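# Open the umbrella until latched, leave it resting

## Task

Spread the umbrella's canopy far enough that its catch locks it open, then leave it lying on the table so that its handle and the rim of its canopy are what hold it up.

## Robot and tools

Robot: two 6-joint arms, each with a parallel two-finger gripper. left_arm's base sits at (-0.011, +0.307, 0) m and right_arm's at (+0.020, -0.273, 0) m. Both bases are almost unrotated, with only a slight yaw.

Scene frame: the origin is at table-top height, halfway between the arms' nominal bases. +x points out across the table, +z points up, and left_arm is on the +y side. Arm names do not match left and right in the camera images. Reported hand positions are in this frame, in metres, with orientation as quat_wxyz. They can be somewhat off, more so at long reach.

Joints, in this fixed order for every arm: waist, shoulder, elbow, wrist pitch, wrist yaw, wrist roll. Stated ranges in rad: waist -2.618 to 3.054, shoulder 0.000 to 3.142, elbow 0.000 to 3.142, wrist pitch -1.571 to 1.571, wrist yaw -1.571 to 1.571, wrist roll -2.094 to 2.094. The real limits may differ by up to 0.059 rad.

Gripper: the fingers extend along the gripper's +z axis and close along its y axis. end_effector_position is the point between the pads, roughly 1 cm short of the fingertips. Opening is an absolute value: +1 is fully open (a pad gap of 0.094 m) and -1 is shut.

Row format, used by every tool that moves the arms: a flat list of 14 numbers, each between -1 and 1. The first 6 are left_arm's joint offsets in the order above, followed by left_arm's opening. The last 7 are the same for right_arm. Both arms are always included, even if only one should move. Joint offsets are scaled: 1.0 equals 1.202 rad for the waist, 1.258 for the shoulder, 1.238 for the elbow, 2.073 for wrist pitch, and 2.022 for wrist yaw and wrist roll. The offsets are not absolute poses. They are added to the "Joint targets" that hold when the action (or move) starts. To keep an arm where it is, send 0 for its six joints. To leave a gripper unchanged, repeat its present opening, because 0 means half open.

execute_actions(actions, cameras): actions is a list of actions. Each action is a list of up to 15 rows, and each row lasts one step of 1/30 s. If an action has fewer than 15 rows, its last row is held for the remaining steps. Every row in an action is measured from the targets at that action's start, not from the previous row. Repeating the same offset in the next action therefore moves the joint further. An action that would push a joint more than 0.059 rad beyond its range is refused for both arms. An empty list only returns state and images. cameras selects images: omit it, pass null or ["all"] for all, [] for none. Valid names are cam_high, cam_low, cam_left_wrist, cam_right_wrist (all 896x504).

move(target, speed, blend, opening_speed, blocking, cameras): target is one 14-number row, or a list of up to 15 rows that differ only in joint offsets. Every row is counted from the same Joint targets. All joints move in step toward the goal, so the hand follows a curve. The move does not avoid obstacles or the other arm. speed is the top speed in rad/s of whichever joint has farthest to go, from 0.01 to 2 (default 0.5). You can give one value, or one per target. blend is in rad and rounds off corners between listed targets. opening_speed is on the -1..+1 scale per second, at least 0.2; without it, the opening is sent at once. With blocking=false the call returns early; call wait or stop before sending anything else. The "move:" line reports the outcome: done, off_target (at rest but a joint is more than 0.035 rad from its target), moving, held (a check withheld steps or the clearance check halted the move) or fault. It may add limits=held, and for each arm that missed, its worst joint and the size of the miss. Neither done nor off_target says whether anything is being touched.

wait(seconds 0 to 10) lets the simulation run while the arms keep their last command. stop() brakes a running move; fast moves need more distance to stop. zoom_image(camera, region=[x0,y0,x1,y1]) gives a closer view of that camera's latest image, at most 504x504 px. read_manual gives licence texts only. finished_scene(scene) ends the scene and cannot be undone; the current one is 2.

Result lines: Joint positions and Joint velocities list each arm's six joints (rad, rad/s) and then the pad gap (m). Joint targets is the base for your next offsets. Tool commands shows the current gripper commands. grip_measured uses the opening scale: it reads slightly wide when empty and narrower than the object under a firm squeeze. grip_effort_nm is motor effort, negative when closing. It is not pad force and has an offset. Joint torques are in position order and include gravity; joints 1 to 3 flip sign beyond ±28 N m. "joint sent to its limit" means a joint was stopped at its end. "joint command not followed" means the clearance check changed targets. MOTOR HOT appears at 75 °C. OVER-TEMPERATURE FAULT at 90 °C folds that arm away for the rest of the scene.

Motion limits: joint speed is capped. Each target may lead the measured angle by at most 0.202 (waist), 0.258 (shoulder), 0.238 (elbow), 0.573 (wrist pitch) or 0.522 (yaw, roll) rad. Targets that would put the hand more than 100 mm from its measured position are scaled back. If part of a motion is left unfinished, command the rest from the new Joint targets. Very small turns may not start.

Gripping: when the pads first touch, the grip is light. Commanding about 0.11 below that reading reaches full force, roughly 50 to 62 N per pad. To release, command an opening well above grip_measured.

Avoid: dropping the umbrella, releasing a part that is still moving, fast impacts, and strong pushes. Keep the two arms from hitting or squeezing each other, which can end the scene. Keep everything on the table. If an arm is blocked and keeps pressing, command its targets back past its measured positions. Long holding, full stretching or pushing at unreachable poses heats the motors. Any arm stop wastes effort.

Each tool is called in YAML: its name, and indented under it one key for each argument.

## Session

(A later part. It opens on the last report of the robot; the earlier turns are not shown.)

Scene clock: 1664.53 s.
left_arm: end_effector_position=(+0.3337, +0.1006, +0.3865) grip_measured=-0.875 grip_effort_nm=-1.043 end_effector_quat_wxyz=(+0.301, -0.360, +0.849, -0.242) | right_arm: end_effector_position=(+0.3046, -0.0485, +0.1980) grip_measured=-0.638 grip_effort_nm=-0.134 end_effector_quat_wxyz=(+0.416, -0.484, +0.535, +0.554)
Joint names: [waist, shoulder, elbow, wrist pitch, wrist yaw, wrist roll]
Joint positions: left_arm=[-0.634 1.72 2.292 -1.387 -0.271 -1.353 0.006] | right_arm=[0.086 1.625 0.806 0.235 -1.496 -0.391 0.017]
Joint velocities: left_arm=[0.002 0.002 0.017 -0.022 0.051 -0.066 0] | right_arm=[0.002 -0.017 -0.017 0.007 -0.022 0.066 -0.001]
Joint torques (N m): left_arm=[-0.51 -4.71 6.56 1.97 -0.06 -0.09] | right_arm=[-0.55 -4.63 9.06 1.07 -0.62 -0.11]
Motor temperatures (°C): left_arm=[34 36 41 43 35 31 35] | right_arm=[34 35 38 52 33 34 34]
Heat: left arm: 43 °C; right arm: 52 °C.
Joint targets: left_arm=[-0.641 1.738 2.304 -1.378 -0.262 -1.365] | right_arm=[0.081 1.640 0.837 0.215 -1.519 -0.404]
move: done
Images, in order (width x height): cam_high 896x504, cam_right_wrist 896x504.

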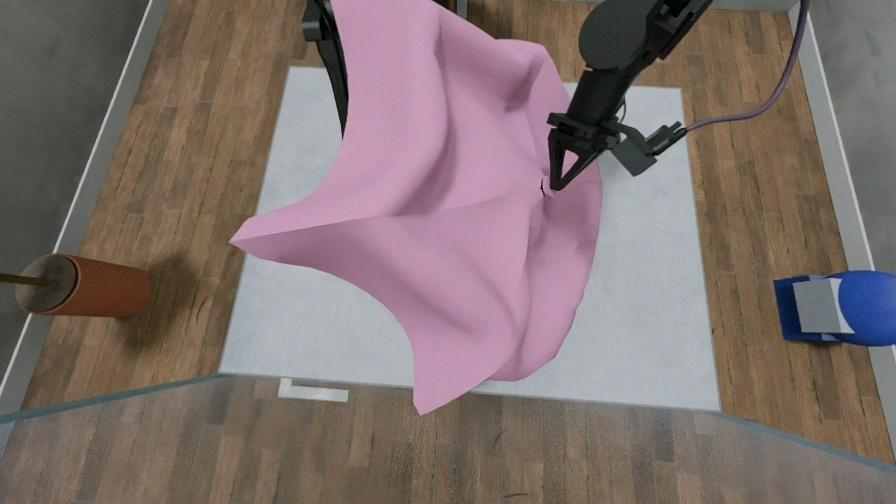

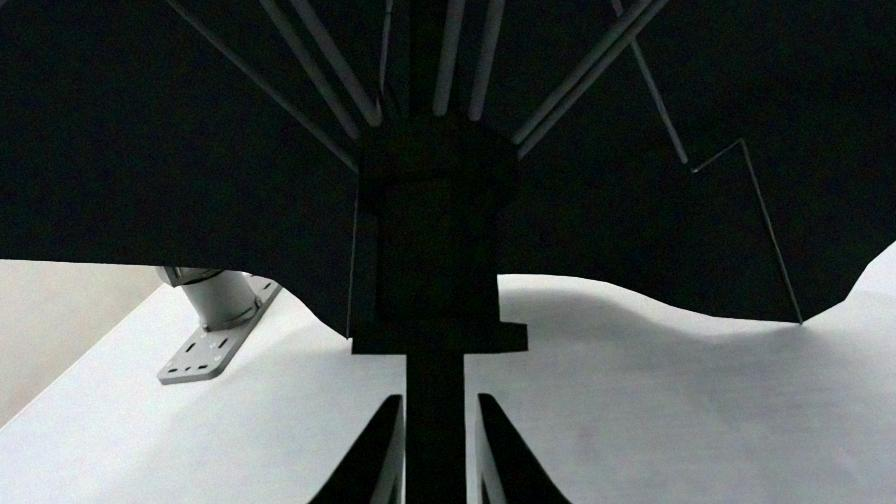

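move:
  target: [0,0,0,0,0,0,-0.93,0,0,0,0,0,0,-0.93]
  opening_speed: 0.3
  cameras: ["cam_right_wrist"]

Scene clock: 1668.27 s.
left_arm: end_effector_position=(+0.3337, +0.1006, +0.3865) grip_measured=-0.875 grip_effort_nm=-1.038 end_effector_quat_wxyz=(+0.301, -0.360, +0.849, -0.242) | right_arm: end_effector_position=(+0.3042, -0.0485, +0.1981) grip_measured=-0.870 grip_effort_nm=-1.053 end_effector_quat_wxyz=(+0.416, -0.484, +0.534, +0.554)
Joint names: [waist, shoulder, elbow, wrist pitch, wrist yaw, wrist roll]
Joint positions: left_arm=[-0.634 1.72 2.292 -1.387 -0.271 -1.353 0.006] | right_arm=[0.086 1.625 0.806 0.233 -1.498 -0.394 0.006]
Joint velocities: left_arm=[-0.002 -0.017 -0.007 0.022 0.066 -0.051 0] | right_arm=[0.022 -0.022 0.002 -0.051 -0.022 0.037 0.001]
Joint torques (N m): left_arm=[-0.51 -4.71 6.57 1.98 -0.06 -0.09] | right_arm=[-0.51 -4.68 9.06 1.08 -0.59 -0.08]
Motor temperatures (°C): left_arm=[34 36 41 43 35 31 35] | right_arm=[34 35 39 51 33 34 34]
Heat: left arm: 43 °C; right arm: 51 °C.
Joint targets: left_arm=[-0.641 1.738 2.304 -1.378 -0.262 -1.365] | right_arm=[0.081 1.640 0.837 0.215 -1.519 -0.403]
move: done
Images, in order (width x height): cam_right_wrist 896x504.

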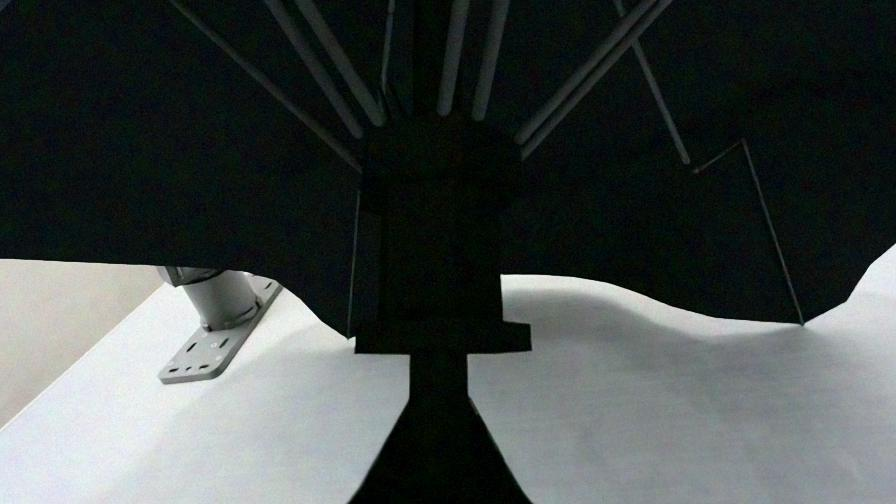

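move:
  target: [0,0,0,0,0,0,-0.80,0,0,0,0,0,0,-0.93]
  opening_speed: 0.2
  cameras: ["cam_left_wrist", "cam_right_wrist", "cam_low"]

Scene clock: 1671.10 s.
left_arm: end_effector_position=(+0.3339, +0.1005, +0.3866) grip_measured=-0.800 grip_effort_nm=0.012 end_effector_quat_wxyz=(+0.301, -0.362, +0.848, -0.243) | right_arm: end_effector_position=(+0.3040, -0.0485, +0.1983) grip_measured=-0.871 grip_effort_nm=-1.057 end_effector_quat_wxyz=(+0.416, -0.484, +0.534, +0.555)
Joint names: [waist, shoulder, elbow, wrist pitch, wrist yaw, wrist roll]
Joint positions: left_arm=[-0.634 1.72 2.292 -1.386 -0.271 -1.36 0.009] | right_arm=[0.086 1.625 0.806 0.233 -1.5 -0.394 0.006]
Joint velocities: left_arm=[-0.007 0.002 -0.017 0.037 0.007 -0.022 0.001] | right_arm=[0.002 0.002 0.002 -0.007 0.007 -0.051 -0.001]
Joint torques (N m): left_arm=[-0.53 -4.72 6.57 1.96 -0.05 0] | right_arm=[-0.54 -4.62 9.07 1.08 -0.57 -0.07]
Motor temperatures (°C): left_arm=[34 36 41 43 35 31 35] | right_arm=[34 35 39 51 33 34 34]
Heat: left arm: 43 °C; right arm: 51 °C.
Joint targets: left_arm=[-0.641 1.738 2.304 -1.378 -0.262 -1.365] | right_arm=[0.081 1.640 0.837 0.215 -1.519 -0.404]
move: done
Images, in order (width x height): cam_low 896x504, cam_left_wrist 896x504, cam_right_wrist 896x504.

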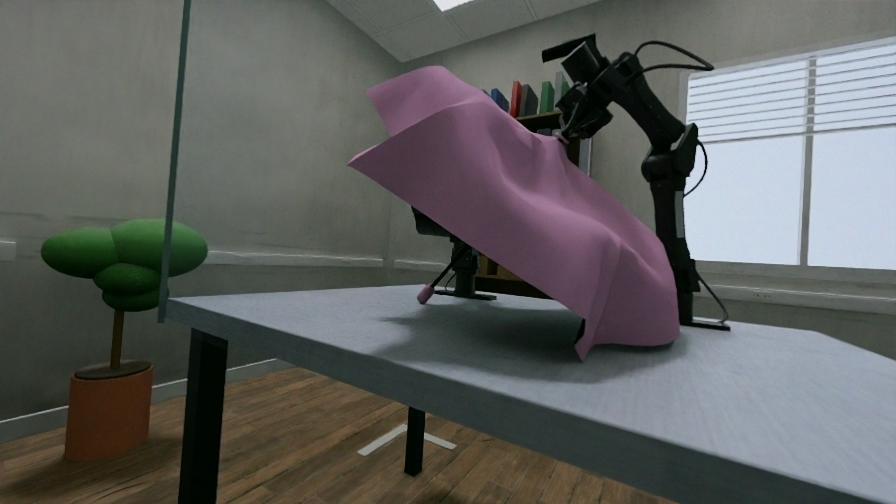

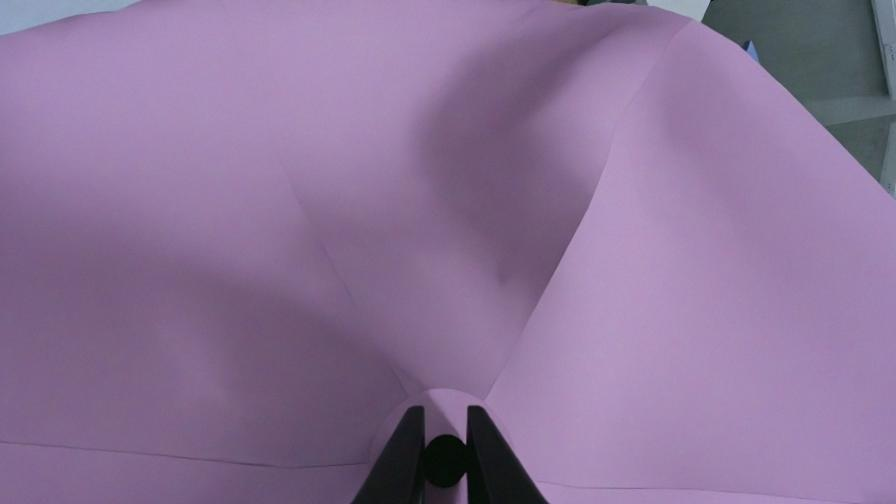

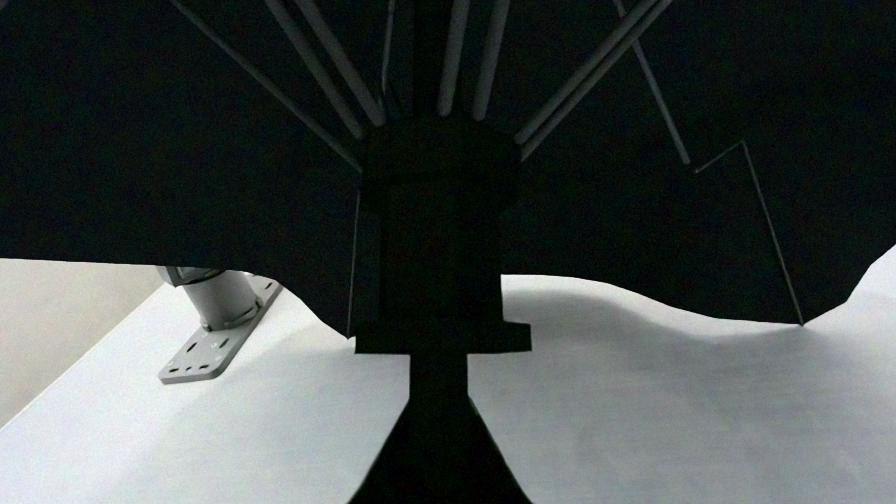

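move:
  target: [0,0,0,0,0,0,-0.55,0,0,0,0,0,0,-0.93]
  opening_speed: 0.3
  cameras: ["cam_left_wrist", "cam_right_wrist"]

Scene clock: 1675.30 s.
left_arm: end_effector_position=(+0.3352, +0.0980, +0.3887) grip_measured=-0.551 grip_effort_nm=0.066 end_effector_quat_wxyz=(+0.301, -0.363, +0.846, -0.251) | right_arm: end_effector_position=(+0.3038, -0.0486, +0.1983) grip_measured=-0.871 grip_effort_nm=-1.067 end_effector_quat_wxyz=(+0.416, -0.484, +0.534, +0.555)
Joint names: [waist, shoulder, elbow, wrist pitch, wrist yaw, wrist roll]
Joint positions: left_arm=[-0.634 1.72 2.292 -1.373 -0.264 -1.363 0.021] | right_arm=[0.086 1.625 0.806 0.232 -1.501 -0.395 0.006]
Joint velocities: left_arm=[0.002 -0.002 0.002 0.037 0.051 -0.007 0] | right_arm=[-0.007 0.002 0.017 -0.022 -0.022 0.037 0]
Joint torques (N m): left_arm=[-0.54 -4.71 6.58 1.84 -0.11 0.02] | right_arm=[-0.54 -4.7 9.07 1.08 -0.57 -0.06]
Motor temperatures (°C): left_arm=[34 36 41 43 35 31 34] | right_arm=[34 35 39 50 33 34 34]
Heat: left arm: 43 °C; right arm: 50 °C.
Joint targets: left_arm=[-0.641 1.738 2.304 -1.378 -0.262 -1.365] | right_arm=[0.081 1.640 0.837 0.215 -1.519 -0.403]
move: done
Images, in order (width x height): cam_left_wrist 896x504, cam_right_wrist 896x504.

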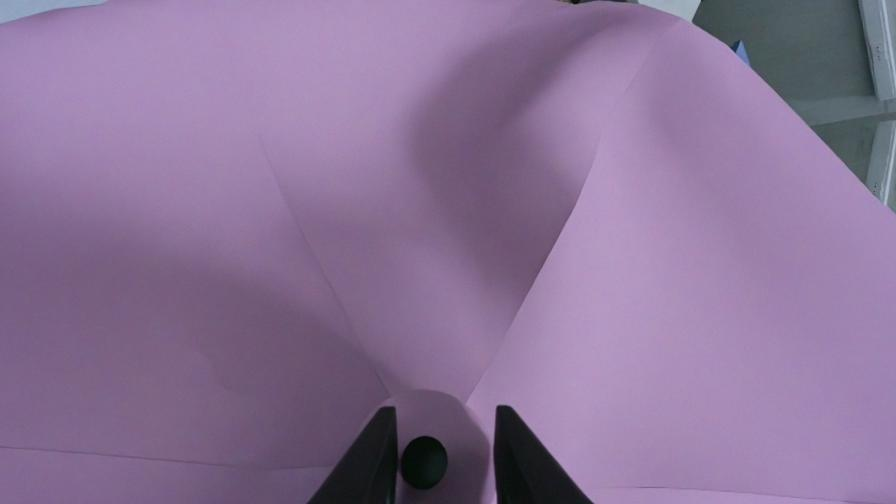

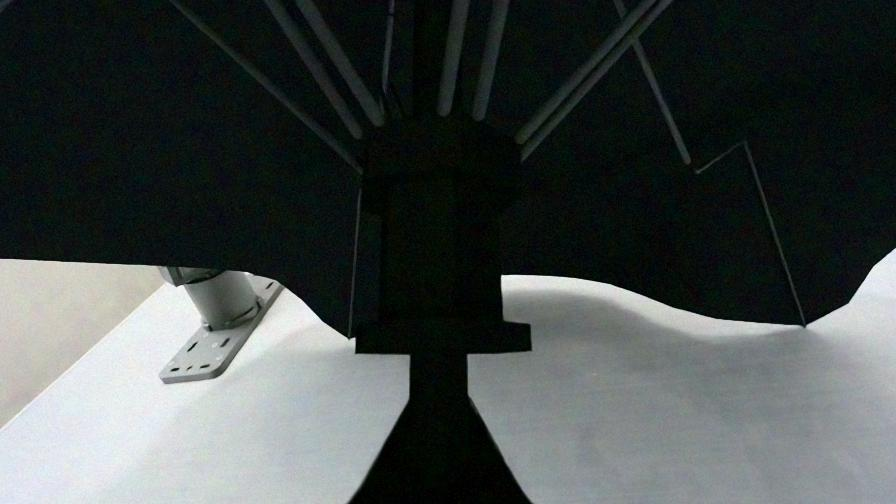

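move:
  target: [0,0,0,0,0,0,-0.2,0,0,0,0,0,0,-0.93]
  opening_speed: 0.6
  cameras: ["cam_left_wrist"]

Scene clock: 1716.67 s.
left_arm: end_effector_position=(+0.3361, +0.0973, +0.3898) grip_measured=-0.202 grip_effort_nm=0.071 end_effector_quat_wxyz=(+0.302, -0.363, +0.844, -0.253) | right_arm: end_effector_position=(+0.3037, -0.0486, +0.1982) grip_measured=-0.871 grip_effort_nm=-1.062 end_effector_quat_wxyz=(+0.416, -0.485, +0.533, +0.554)
Joint names: [waist, shoulder, elbow, wrist pitch, wrist yaw, wrist roll]
Joint positions: left_arm=[-0.634 1.72 2.292 -1.366 -0.264 -1.363 0.038] | right_arm=[0.086 1.625 0.806 0.231 -1.501 -0.399 0.006]
Joint velocities: left_arm=[0.002 0.002 0.002 0.037 -0.037 0.066 0] | right_arm=[0.007 -0.027 0.012 -0.007 0.037 0.022 0]
Joint torques (N m): left_arm=[-0.51 -4.72 6.6 1.78 -0.11 0.02] | right_arm=[-0.57 -4.67 9.1 1.1 -0.57 -0.04]
Motor temperatures (°C): left_arm=[34 36 41 44 34 31 33] | right_arm=[34 35 39 47 33 34 35]
Heat: left arm: 44 °C; right arm: 47 °C.
Joint targets: left_arm=[-0.641 1.738 2.304 -1.378 -0.263 -1.365] | right_arm=[0.081 1.640 0.837 0.215 -1.519 -0.404]
move: done
Images, in order (width x height): cam_left_wrist 896x504.

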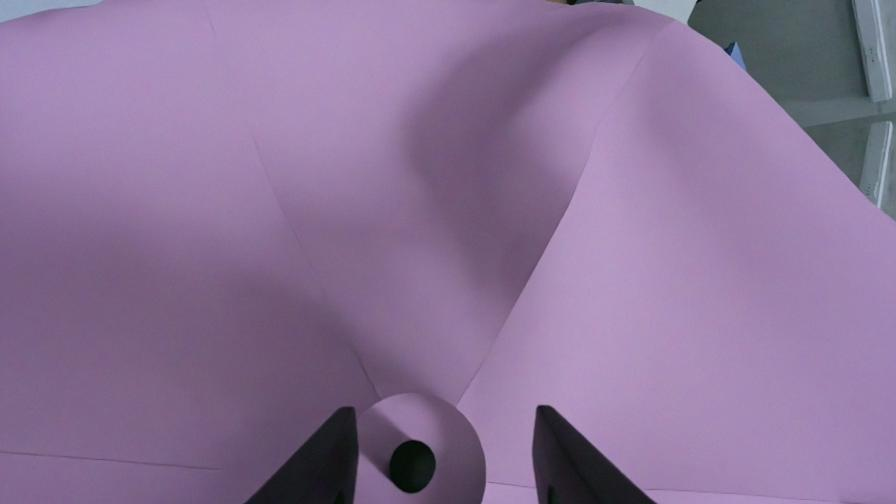

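move:
  target:
    - [0,-0.1431,0,0,0,0,-0.2,0,0,0,0,0,0,-0.93]
    - [0.4334,-0.213,0,0,0,0,-0.2,0,0,0,0,0,0,-0.93]
    - [0.6198,-0.2917,-0.8312,0.7617,0.8279,0.6222,-0.2,0,0,0,0,0,0,-0.93]
  speed: [0.3, 0.6, 0.7]
  blend: 0.06
  cameras: ["cam_left_wrist", "cam_high", "cam_right_wrist"]

Scene clock: 1727.77 s.
left_arm: end_effector_position=(+0.3222, +0.1552, +0.4243) grip_measured=-0.201 grip_effort_nm=0.061 end_effector_quat_wxyz=(+0.557, +0.431, +0.553, -0.445) | right_arm: end_effector_position=(+0.3037, -0.0486, +0.1982) grip_measured=-0.871 grip_effort_nm=-1.067 end_effector_quat_wxyz=(+0.416, -0.485, +0.533, +0.554)
Joint names: [waist, shoulder, elbow, wrist pitch, wrist yaw, wrist roll]
Joint positions: left_arm=[0.097 1.391 1.293 0.201 1.406 -0.114 0.038] | right_arm=[0.086 1.625 0.806 0.231 -1.501 -0.399 0.006]
Joint velocities: left_arm=[0.007 0.002 -0.007 -0.037 -0.066 0.066 0] | right_arm=[-0.007 -0.012 -0.012 -0.081 -0.037 -0.007 0]
Joint torques (N m): left_arm=[0.65 -6.22 5.97 1.66 -0.02 0.12] | right_arm=[-0.53 -4.67 9.06 1.1 -0.56 -0.03]
Motor temperatures (°C): left_arm=[34 36 41 44 34 31 33] | right_arm=[34 35 39 46 33 34 36]
Heat: left arm: 44 °C; right arm: 46 °C.
Joint targets: left_arm=[0.104 1.371 1.275 0.201 1.412 -0.107] | right_arm=[0.081 1.640 0.837 0.215 -1.519 -0.404]
move: done
Images, in order (width x height): cam_high 896x504, cam_left_wrist 896x504, cam_right_wrist 896x504.

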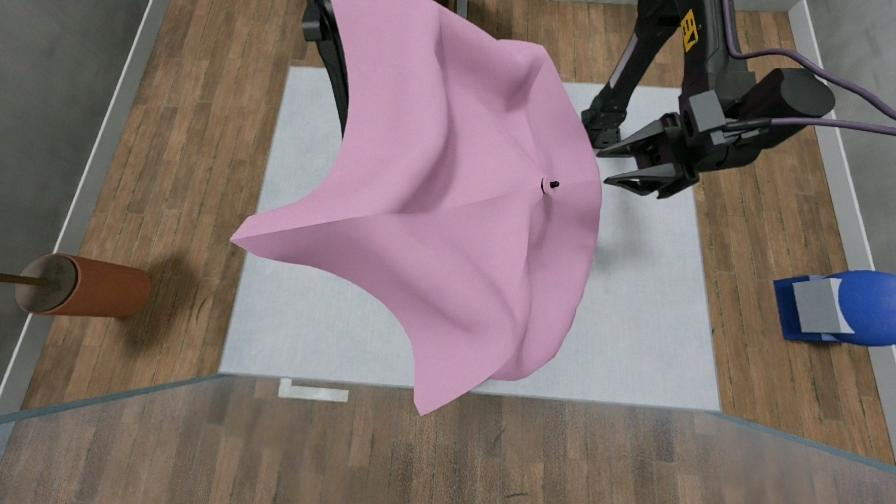

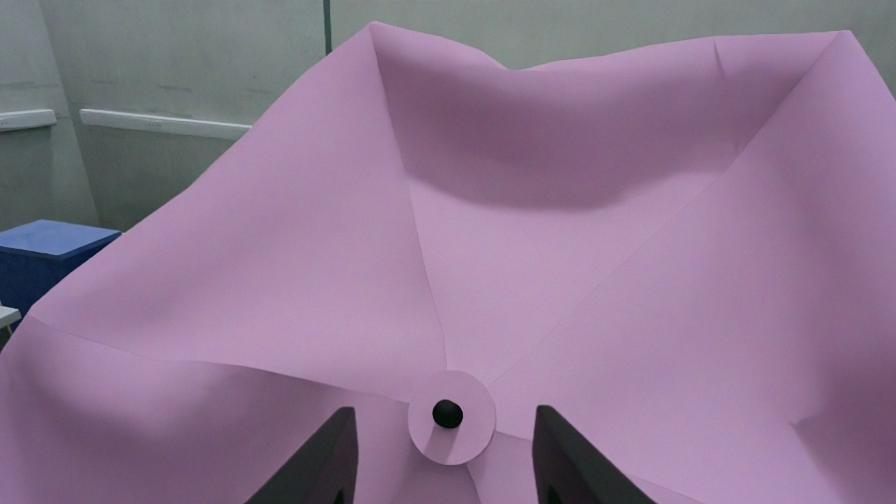

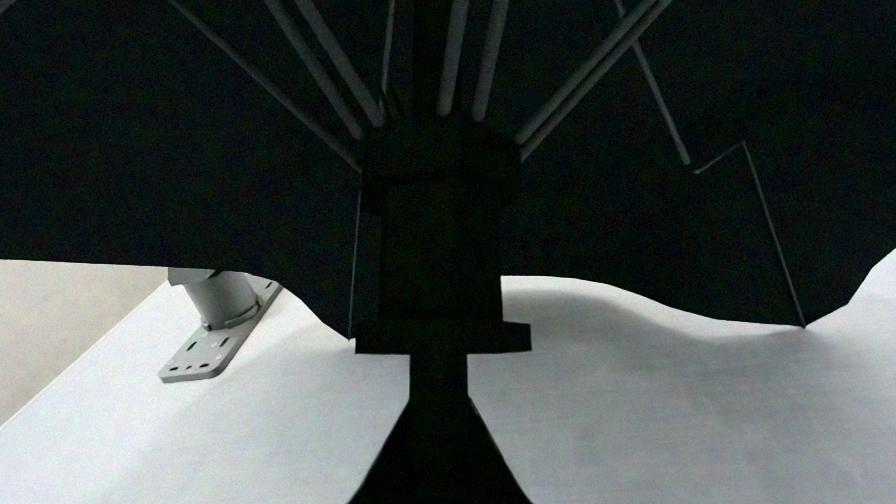

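execute_actions:
  actions: []

Scene clock: 1746.10 s.
left_arm: end_effector_position=(+0.3220, +0.1551, +0.4244) grip_measured=-0.201 grip_effort_nm=0.061 end_effector_quat_wxyz=(+0.557, +0.432, +0.552, -0.445) | right_arm: end_effector_position=(+0.3037, -0.0486, +0.1982) grip_measured=-0.871 grip_effort_nm=-1.072 end_effector_quat_wxyz=(+0.416, -0.485, +0.533, +0.554)
Joint names: [waist, shoulder, elbow, wrist pitch, wrist yaw, wrist roll]
Joint positions: left_arm=[0.097 1.391 1.293 0.202 1.407 -0.113 0.038] | right_arm=[0.086 1.625 0.806 0.231 -1.501 -0.399 0.006]
Joint velocities: left_arm=[-0.022 -0.002 0.027 -0.051 -0.007 -0.022 0.001] | right_arm=[0.012 0.002 -0.017 -0.007 -0.007 -0.081 0.001]
Joint torques (N m): left_arm=[0.66 -6.2 5.97 1.66 -0.02 0.11] | right_arm=[-0.57 -4.71 9.11 1.1 -0.56 -0.03]
Motor temperatures (°C): left_arm=[34 36 41 43 34 31 33] | right_arm=[34 35 39 45 33 34 36]
Heat: left arm: 43 °C; right arm: 45 °C.
Joint targets: left_arm=[0.104 1.371 1.275 0.202 1.412 -0.107] | right_arm=[0.081 1.640 0.837 0.215 -1.519 -0.404]
Tool commands: left_gripper/opening=-0.2 right_gripper/opening=-0.93

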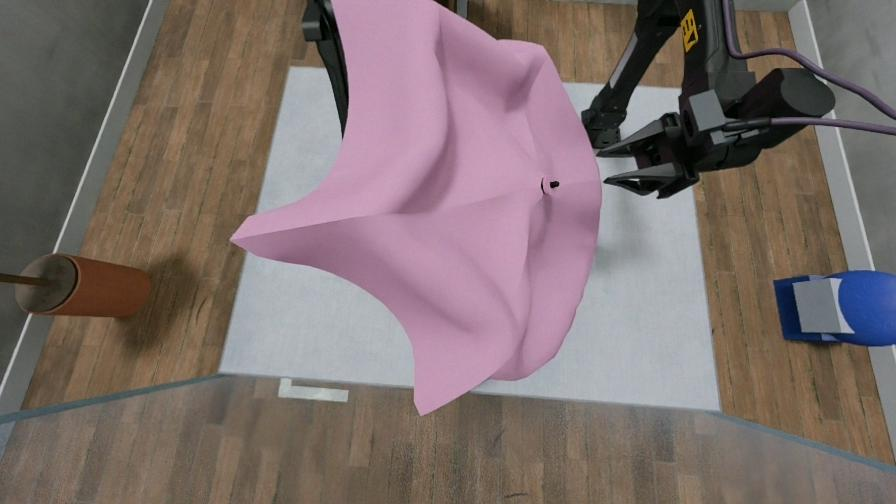

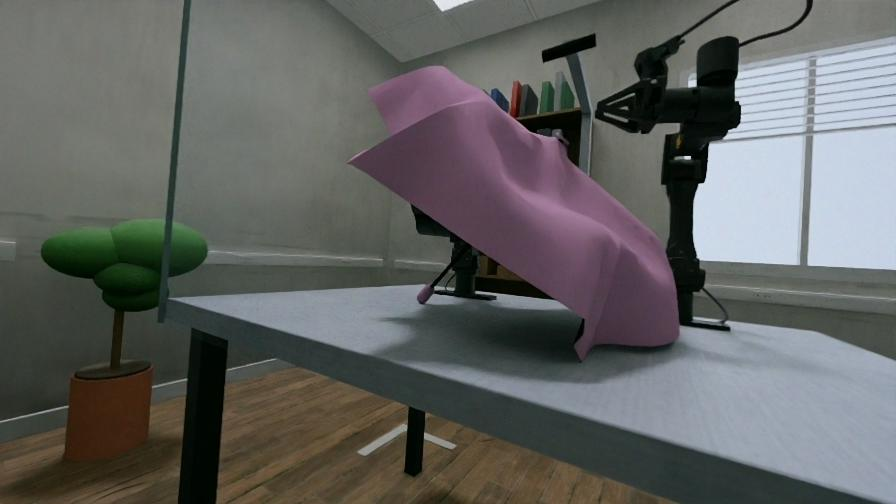

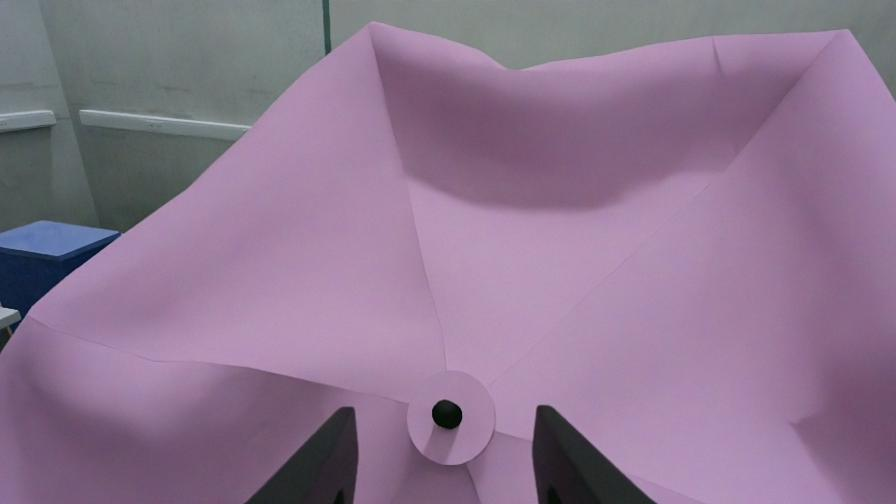

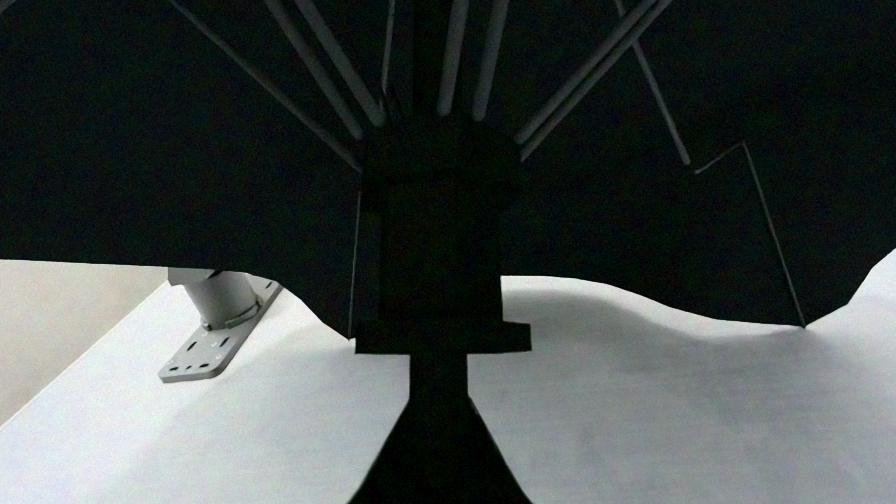

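move:
  target: [-0.084, 0.0819, 0.0032, -0.0048, -0.0045, 0, -0.2, 0, 0, 0, 0, 0, 0, -0.93]
  speed: 0.2
  cameras: ["cam_left_wrist", "cam_high"]

Scene clock: 1752.67 s.
left_arm: end_effector_position=(+0.3293, +0.1257, +0.4010) grip_measured=-0.201 grip_effort_nm=0.066 end_effector_quat_wxyz=(+0.517, +0.438, +0.553, -0.485) | right_arm: end_effector_position=(+0.3037, -0.0486, +0.1982) grip_measured=-0.871 grip_effort_nm=-1.053 end_effector_quat_wxyz=(+0.416, -0.485, +0.533, +0.554)
Joint names: [waist, shoulder, elbow, wrist pitch, wrist yaw, wrist roll]
Joint positions: left_arm=[0.008 1.466 1.293 0.203 1.407 -0.112 0.038] | right_arm=[0.086 1.625 0.806 0.231 -1.501 -0.399 0.006]
Joint velocities: left_arm=[-0.017 -0.002 0.002 -0.095 -0.051 -0.037 0] | right_arm=[0.007 0.012 -0.002 -0.007 -0.022 -0.066 0.001]
Joint torques (N m): left_arm=[-0.4 -4.81 6.38 1.59 -0.05 0.11] | right_arm=[-0.61 -4.66 9.09 1.11 -0.56 -0.03]
Motor temperatures (°C): left_arm=[34 35 41 43 34 31 33] | right_arm=[34 35 39 45 33 34 36]
Heat: left arm: 43 °C; right arm: 45 °C.
Joint targets: left_arm=[0.003 1.474 1.279 0.192 1.403 -0.107] | right_arm=[0.081 1.640 0.837 0.215 -1.519 -0.404]
move: done
Images, in order (width x height): cam_high 896x504, cam_left_wrist 896x504.

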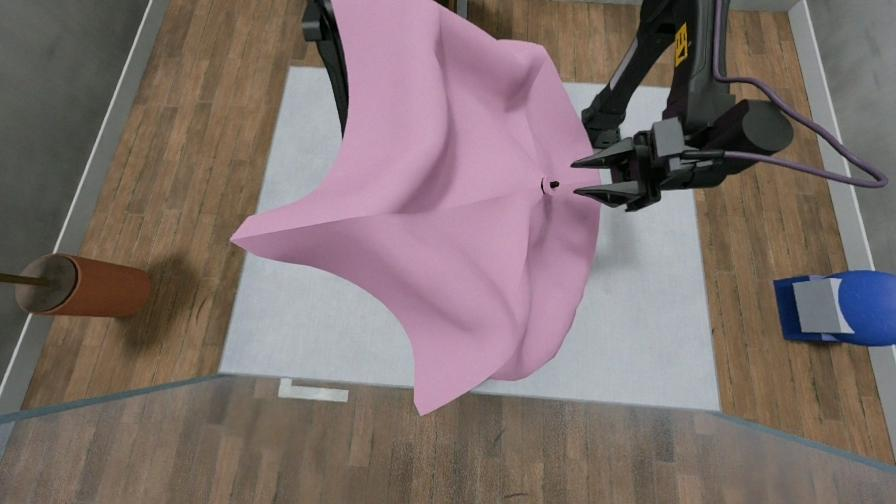

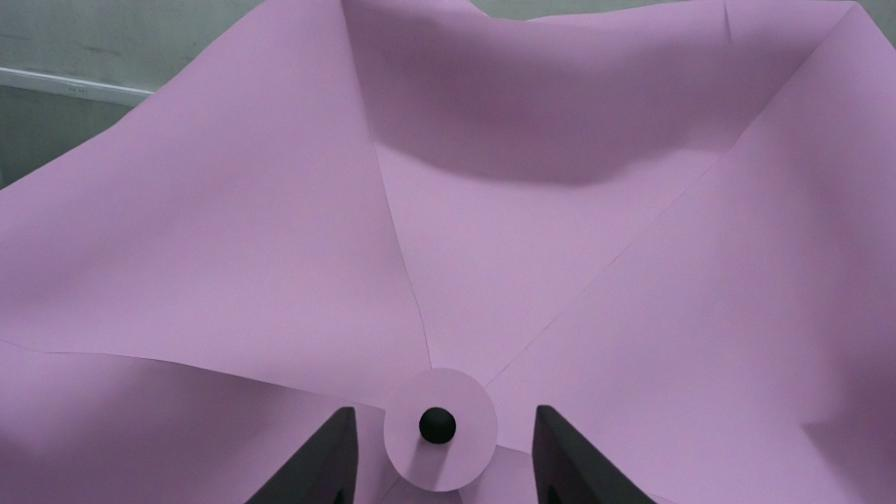

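move:
  target: [-0.0649, 0.0533, 0, 0, 0, 0, -0.2, 0, 0, 0, 0, 0, 0, -0.93]
  speed: 0.15
  cameras: ["cam_left_wrist", "cam_right_wrist"]

Scene clock: 1766.50 s.
left_arm: end_effector_position=(+0.3314, +0.0981, +0.3800) grip_measured=-0.201 grip_effort_nm=0.056 end_effector_quat_wxyz=(+0.479, +0.445, +0.552, -0.517) | right_arm: end_effector_position=(+0.3037, -0.0486, +0.1982) grip_measured=-0.871 grip_effort_nm=-1.067 end_effector_quat_wxyz=(+0.416, -0.485, +0.533, +0.554)
Joint names: [waist, shoulder, elbow, wrist pitch, wrist yaw, wrist roll]
Joint positions: left_arm=[-0.07 1.529 1.293 0.203 1.406 -0.112 0.038] | right_arm=[0.086 1.625 0.806 0.231 -1.501 -0.399 0.006]
Joint velocities: left_arm=[0.002 0.002 0.007 0.066 0.022 -0.066 0] | right_arm=[-0.007 0.012 -0.002 -0.051 0.022 0.066 0]
Joint torques (N m): left_arm=[-0.4 -5.07 6.39 1.59 -0.01 0.11] | right_arm=[-0.54 -4.68 9.16 1.11 -0.56 -0.04]
Motor temperatures (°C): left_arm=[34 35 41 42 34 31 33] | right_arm=[34 35 39 45 33 34 36]
Heat: left arm: 42 °C; right arm: 45 °C.
Joint targets: left_arm=[-0.075 1.541 1.279 0.192 1.402 -0.107] | right_arm=[0.081 1.640 0.837 0.215 -1.519 -0.404]
move: done
Images, in order (width x height): cam_left_wrist 896x504, cam_right_wrist 896x504.

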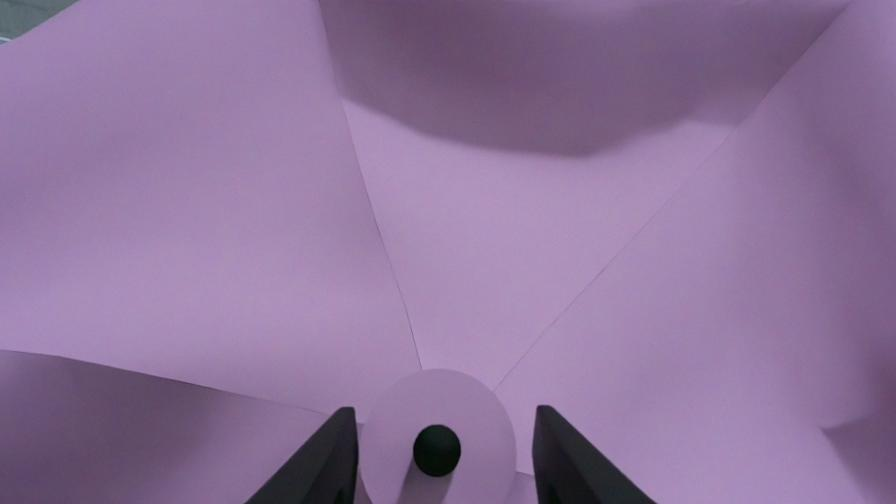

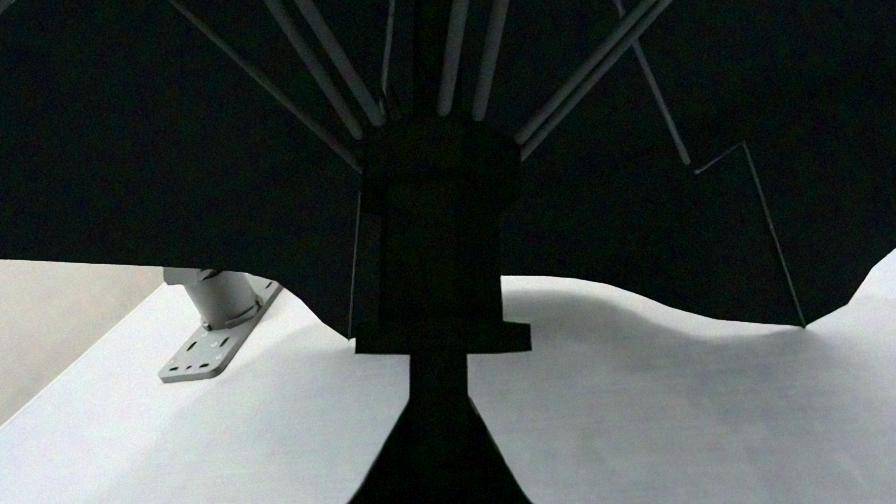

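move:
  target: [0.015, 0.0056, 0, 0, 0, 0, -0.2, 0, 0, 0, 0, 0, 0, -0.93]
  speed: 0.1
  cameras: ["cam_left_wrist"]

move:
  target: [0, 0, 0, 0, 0, 0, -0.93, 0, 0, 0, 0, 0, 0, -0.93]
  speed: 0.1
  opening_speed: 0.3
  cameras: ["cam_left_wrist", "cam_right_wrist"]

Scene clock: 1778.70 s.
left_arm: end_effector_position=(+0.3338, +0.1001, +0.3784) grip_measured=-0.201 grip_effort_nm=0.061 end_effector_quat_wxyz=(+0.479, +0.442, +0.555, -0.517) | right_arm: end_effector_position=(+0.3037, -0.0486, +0.1982) grip_measured=-0.871 grip_effort_nm=-1.062 end_effector_quat_wxyz=(+0.416, -0.485, +0.533, +0.554)
Joint names: [waist, shoulder, elbow, wrist pitch, wrist yaw, wrist roll]
Joint positions: left_arm=[-0.064 1.533 1.293 0.203 1.406 -0.112 0.038] | right_arm=[0.086 1.625 0.806 0.231 -1.501 -0.399 0.006]
Joint velocities: left_arm=[-0.017 0.007 -0.007 -0.007 0.037 -0.007 0] | right_arm=[-0.012 -0.032 -0.022 0.081 0.007 0.022 0]
Joint torques (N m): left_arm=[0.62 -4.9 6.37 1.6 -0.01 0.11] | right_arm=[-0.54 -4.67 9.07 1.08 -0.56 -0.03]
Motor temperatures (°C): left_arm=[34 36 42 42 34 31 32] | right_arm=[34 35 39 44 33 34 36]
Heat: left arm: 42 °C; right arm: 44 °C.
Joint targets: left_arm=[-0.057 1.548 1.279 0.192 1.402 -0.107] | right_arm=[0.081 1.640 0.837 0.215 -1.519 -0.404]
move: done
Images, in order (width x height): cam_left_wrist 896x504.

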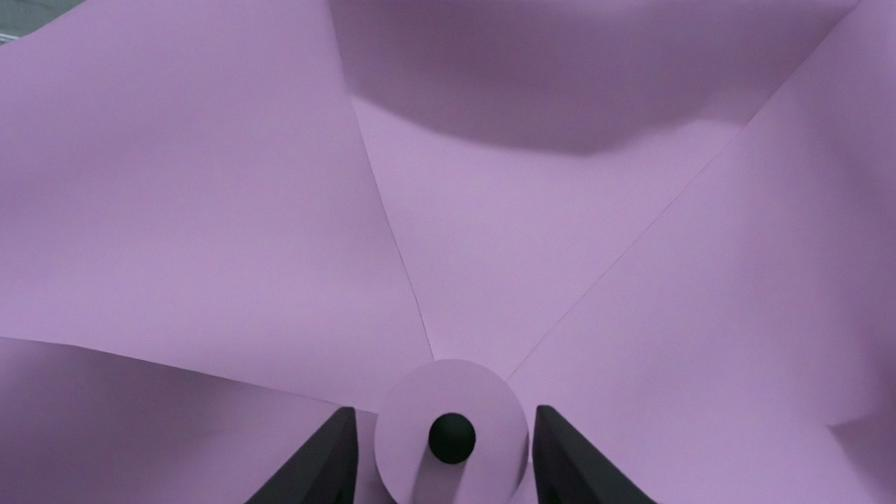

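Scene clock: 1781.33 s.
left_arm: end_effector_position=(+0.3332, +0.1001, +0.3785) grip_measured=-0.389 grip_effort_nm=-1.043 end_effector_quat_wxyz=(+0.479, +0.443, +0.554, -0.518) | right_arm: end_effector_position=(+0.3037, -0.0486, +0.1982) grip_measured=-0.871 grip_effort_nm=-1.067 end_effector_quat_wxyz=(+0.416, -0.485, +0.533, +0.554)
Joint names: [waist, shoulder, elbow, wrist pitch, wrist yaw, wrist roll]
Joint positions: left_arm=[-0.064 1.533 1.293 0.203 1.41 -0.112 0.029] | right_arm=[0.086 1.625 0.806 0.231 -1.501 -0.399 0.006]
Joint velocities: left_arm=[0.002 0.007 -0.017 0.11 0.037 0.022 0] | right_arm=[-0.022 -0.002 0.007 0.081 -0.066 -0.022 -0.002]
Joint torques (N m): left_arm=[0.64 -4.92 6.38 1.6 -0.05 0.11] | right_arm=[-0.53 -4.67 9.1 1.1 -0.57 -0.03]
Motor temperatures (°C): left_arm=[34 36 42 42 34 31 33] | right_arm=[34 35 39 44 33 34 36]
Heat: left arm: 42 °C; right arm: 44 °C.
Joint targets: left_arm=[-0.057 1.548 1.279 0.192 1.403 -0.107] | right_arm=[0.081 1.640 0.837 0.215 -1.519 -0.404]
move: done
Images, in order (width x height): cam_left_wrist 896x504, cam_right_wrist 896x504.

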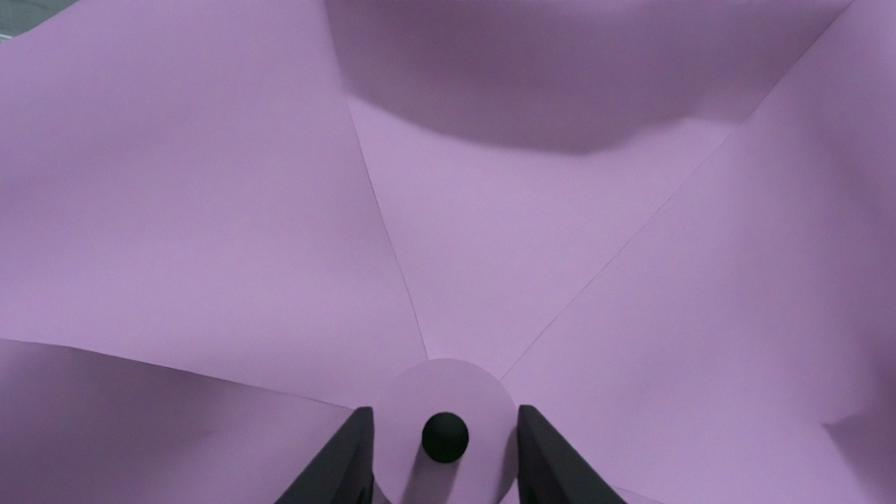

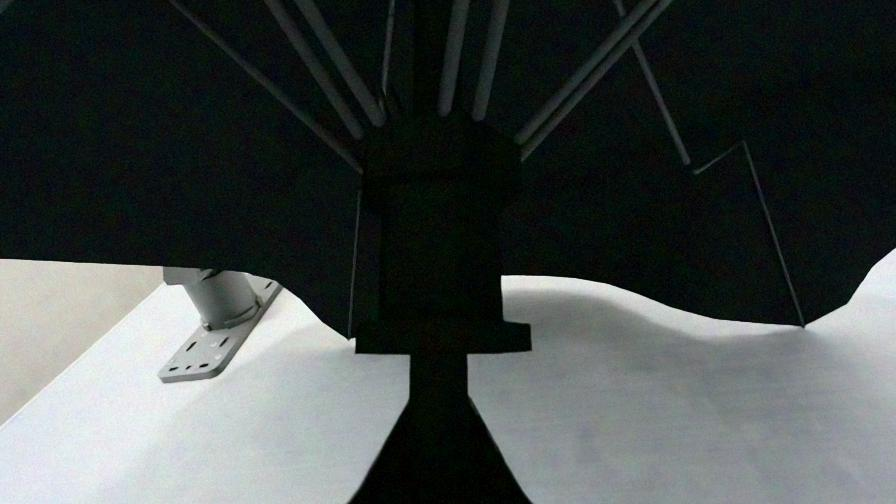

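move:
  target: [0, 0, 0, 0, 0, 0, -0.15, 0, 0, 0, 0, 0, 0, -0.93]
  speed: 0.1
  opening_speed: 0.4
  cameras: []

move:
  target: [0.0129, -0.0342, 0, 0, 0, 0, -0.15, 0, 0, 0, 0, 0, 0, -0.93]
  speed: 0.1
  cameras: ["cam_left_wrist"]

Scene clock: 1811.77 s.
left_arm: end_effector_position=(+0.3336, +0.1001, +0.3785) grip_measured=-0.151 grip_effort_nm=0.071 end_effector_quat_wxyz=(+0.479, +0.442, +0.554, -0.517) | right_arm: end_effector_position=(+0.3037, -0.0486, +0.1982) grip_measured=-0.871 grip_effort_nm=-1.057 end_effector_quat_wxyz=(+0.416, -0.485, +0.533, +0.554)
Joint names: [waist, shoulder, elbow, wrist pitch, wrist yaw, wrist roll]
Joint positions: left_arm=[-0.064 1.533 1.293 0.203 1.408 -0.112 0.04] | right_arm=[0.086 1.625 0.806 0.231 -1.501 -0.399 0.006]
Joint velocities: left_arm=[-0.007 0.007 -0.002 0.037 0.007 0.022 0.001] | right_arm=[-0.012 0.002 -0.012 0.051 0.051 -0.007 0.001]
Joint torques (N m): left_arm=[0.62 -4.9 6.37 1.59 -0.03 0.11] | right_arm=[-0.58 -4.68 9.09 1.11 -0.57 -0.03]
Motor temperatures (°C): left_arm=[34 36 42 42 33 31 33] | right_arm=[34 35 38 43 34 34 37]
Heat: left arm: 42 °C; right arm: 43 °C.
Joint targets: left_arm=[-0.057 1.548 1.279 0.192 1.403 -0.107] | right_arm=[0.081 1.640 0.837 0.215 -1.519 -0.404]
move: done
No camera images: "cameras" was empty.

Scene clock: 1812.60 s.
left_arm: end_effector_position=(+0.3354, +0.1055, +0.3801) grip_measured=-0.151 grip_effort_nm=0.066 end_effector_quat_wxyz=(+0.485, +0.439, +0.557, -0.512) | right_arm: end_effector_position=(+0.3037, -0.0486, +0.1982) grip_measured=-0.871 grip_effort_nm=-1.057 end_effector_quat_wxyz=(+0.416, -0.485, +0.533, +0.554)
Joint names: [waist, shoulder, elbow, wrist pitch, wrist yaw, wrist roll]
Joint positions: left_arm=[-0.048 1.529 1.293 0.203 1.407 -0.112 0.04] | right_arm=[0.086 1.625 0.806 0.231 -1.501 -0.399 0.006]
Joint velocities: left_arm=[-0.002 -0.012 -0.022 -0.081 -0.022 -0.066 0] | right_arm=[-0.002 0.012 -0.027 -0.066 0.022 0.007 0]
Joint torques (N m): left_arm=[0.66 -7.64 6.37 1.59 -0.03 0.11] | right_arm=[-0.61 -4.7 9.07 1.1 -0.57 -0.01]
Motor temperatures (°C): left_arm=[34 36 42 42 33 31 33] | right_arm=[34 35 38 43 34 34 37]
Heat: left arm: 42 °C; right arm: 43 °C.
Joint targets: left_arm=[-0.041 1.505 1.279 0.192 1.403 -0.107] | right_arm=[0.081 1.640 0.837 0.215 -1.519 -0.404]
move: done
Images, in order (width x height): cam_left_wrist 896x504.

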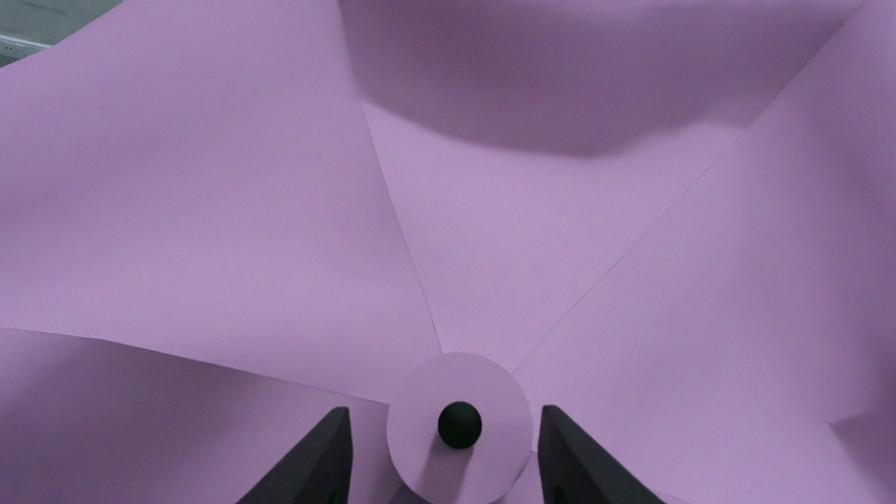

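zoom_image:
  camera: "cam_left_wrist"
  region: [330, 330, 590, 504]

Scaled by 1.938 from the camera's 896x504 image, which has a finer 1280x720 frame.

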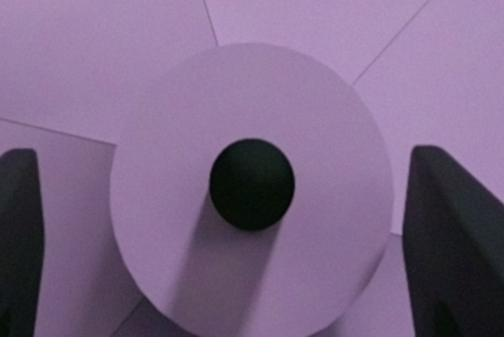

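move:
  target: [0, -0.0087, 0, 0, 0, 0, -0.15, 0, 0, 0, 0, 0, 0, -0.93]
  speed: 0.1
  cameras: ["cam_left_wrist"]

Scene clock: 1819.27 s.
left_arm: end_effector_position=(+0.3324, +0.1057, +0.3842) grip_measured=-0.151 grip_effort_nm=0.076 end_effector_quat_wxyz=(+0.488, +0.442, +0.554, -0.510) | right_arm: end_effector_position=(+0.3037, -0.0486, +0.1982) grip_measured=-0.871 grip_effort_nm=-1.057 end_effector_quat_wxyz=(+0.416, -0.485, +0.533, +0.554)
Joint names: [waist, shoulder, elbow, wrist pitch, wrist yaw, wrist roll]
Joint positions: left_arm=[-0.048 1.517 1.293 0.203 1.407 -0.112 0.04] | right_arm=[0.086 1.625 0.806 0.231 -1.501 -0.399 0.006]
Joint velocities: left_arm=[0.002 0.002 -0.022 -0.037 0.066 -0.022 -0.001] | right_arm=[0.002 -0.007 0.012 0.007 -0.051 0.037 -0.001]
Joint torques (N m): left_arm=[0.64 -7.53 6.37 1.58 -0.03 0.11] | right_arm=[-0.55 -4.68 9.11 1.11 -0.57 -0.03]
Motor temperatures (°C): left_arm=[34 36 42 42 33 31 33] | right_arm=[34 35 38 43 34 34 37]
Heat: left arm: 42 °C; right arm: 43 °C.
Joint targets: left_arm=[-0.041 1.494 1.279 0.192 1.403 -0.107] | right_arm=[0.081 1.640 0.837 0.215 -1.519 -0.404]
move: done
Images, in order (width x height): cam_left_wrist 896x504.

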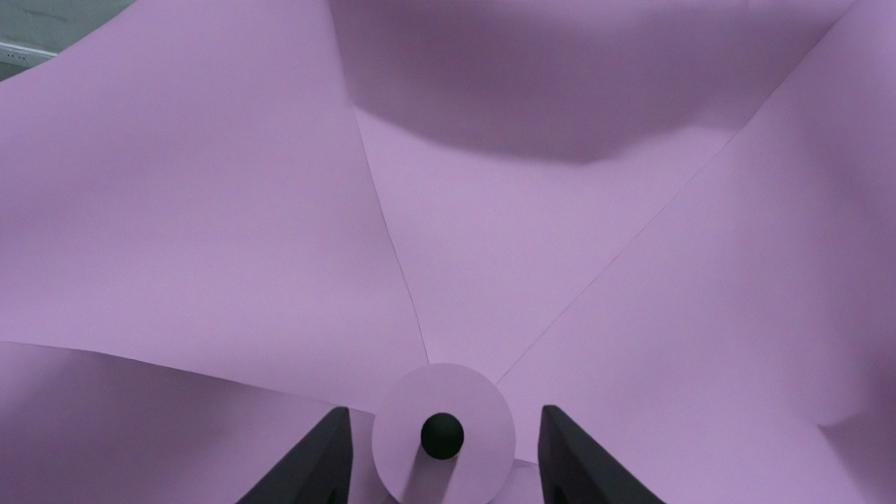

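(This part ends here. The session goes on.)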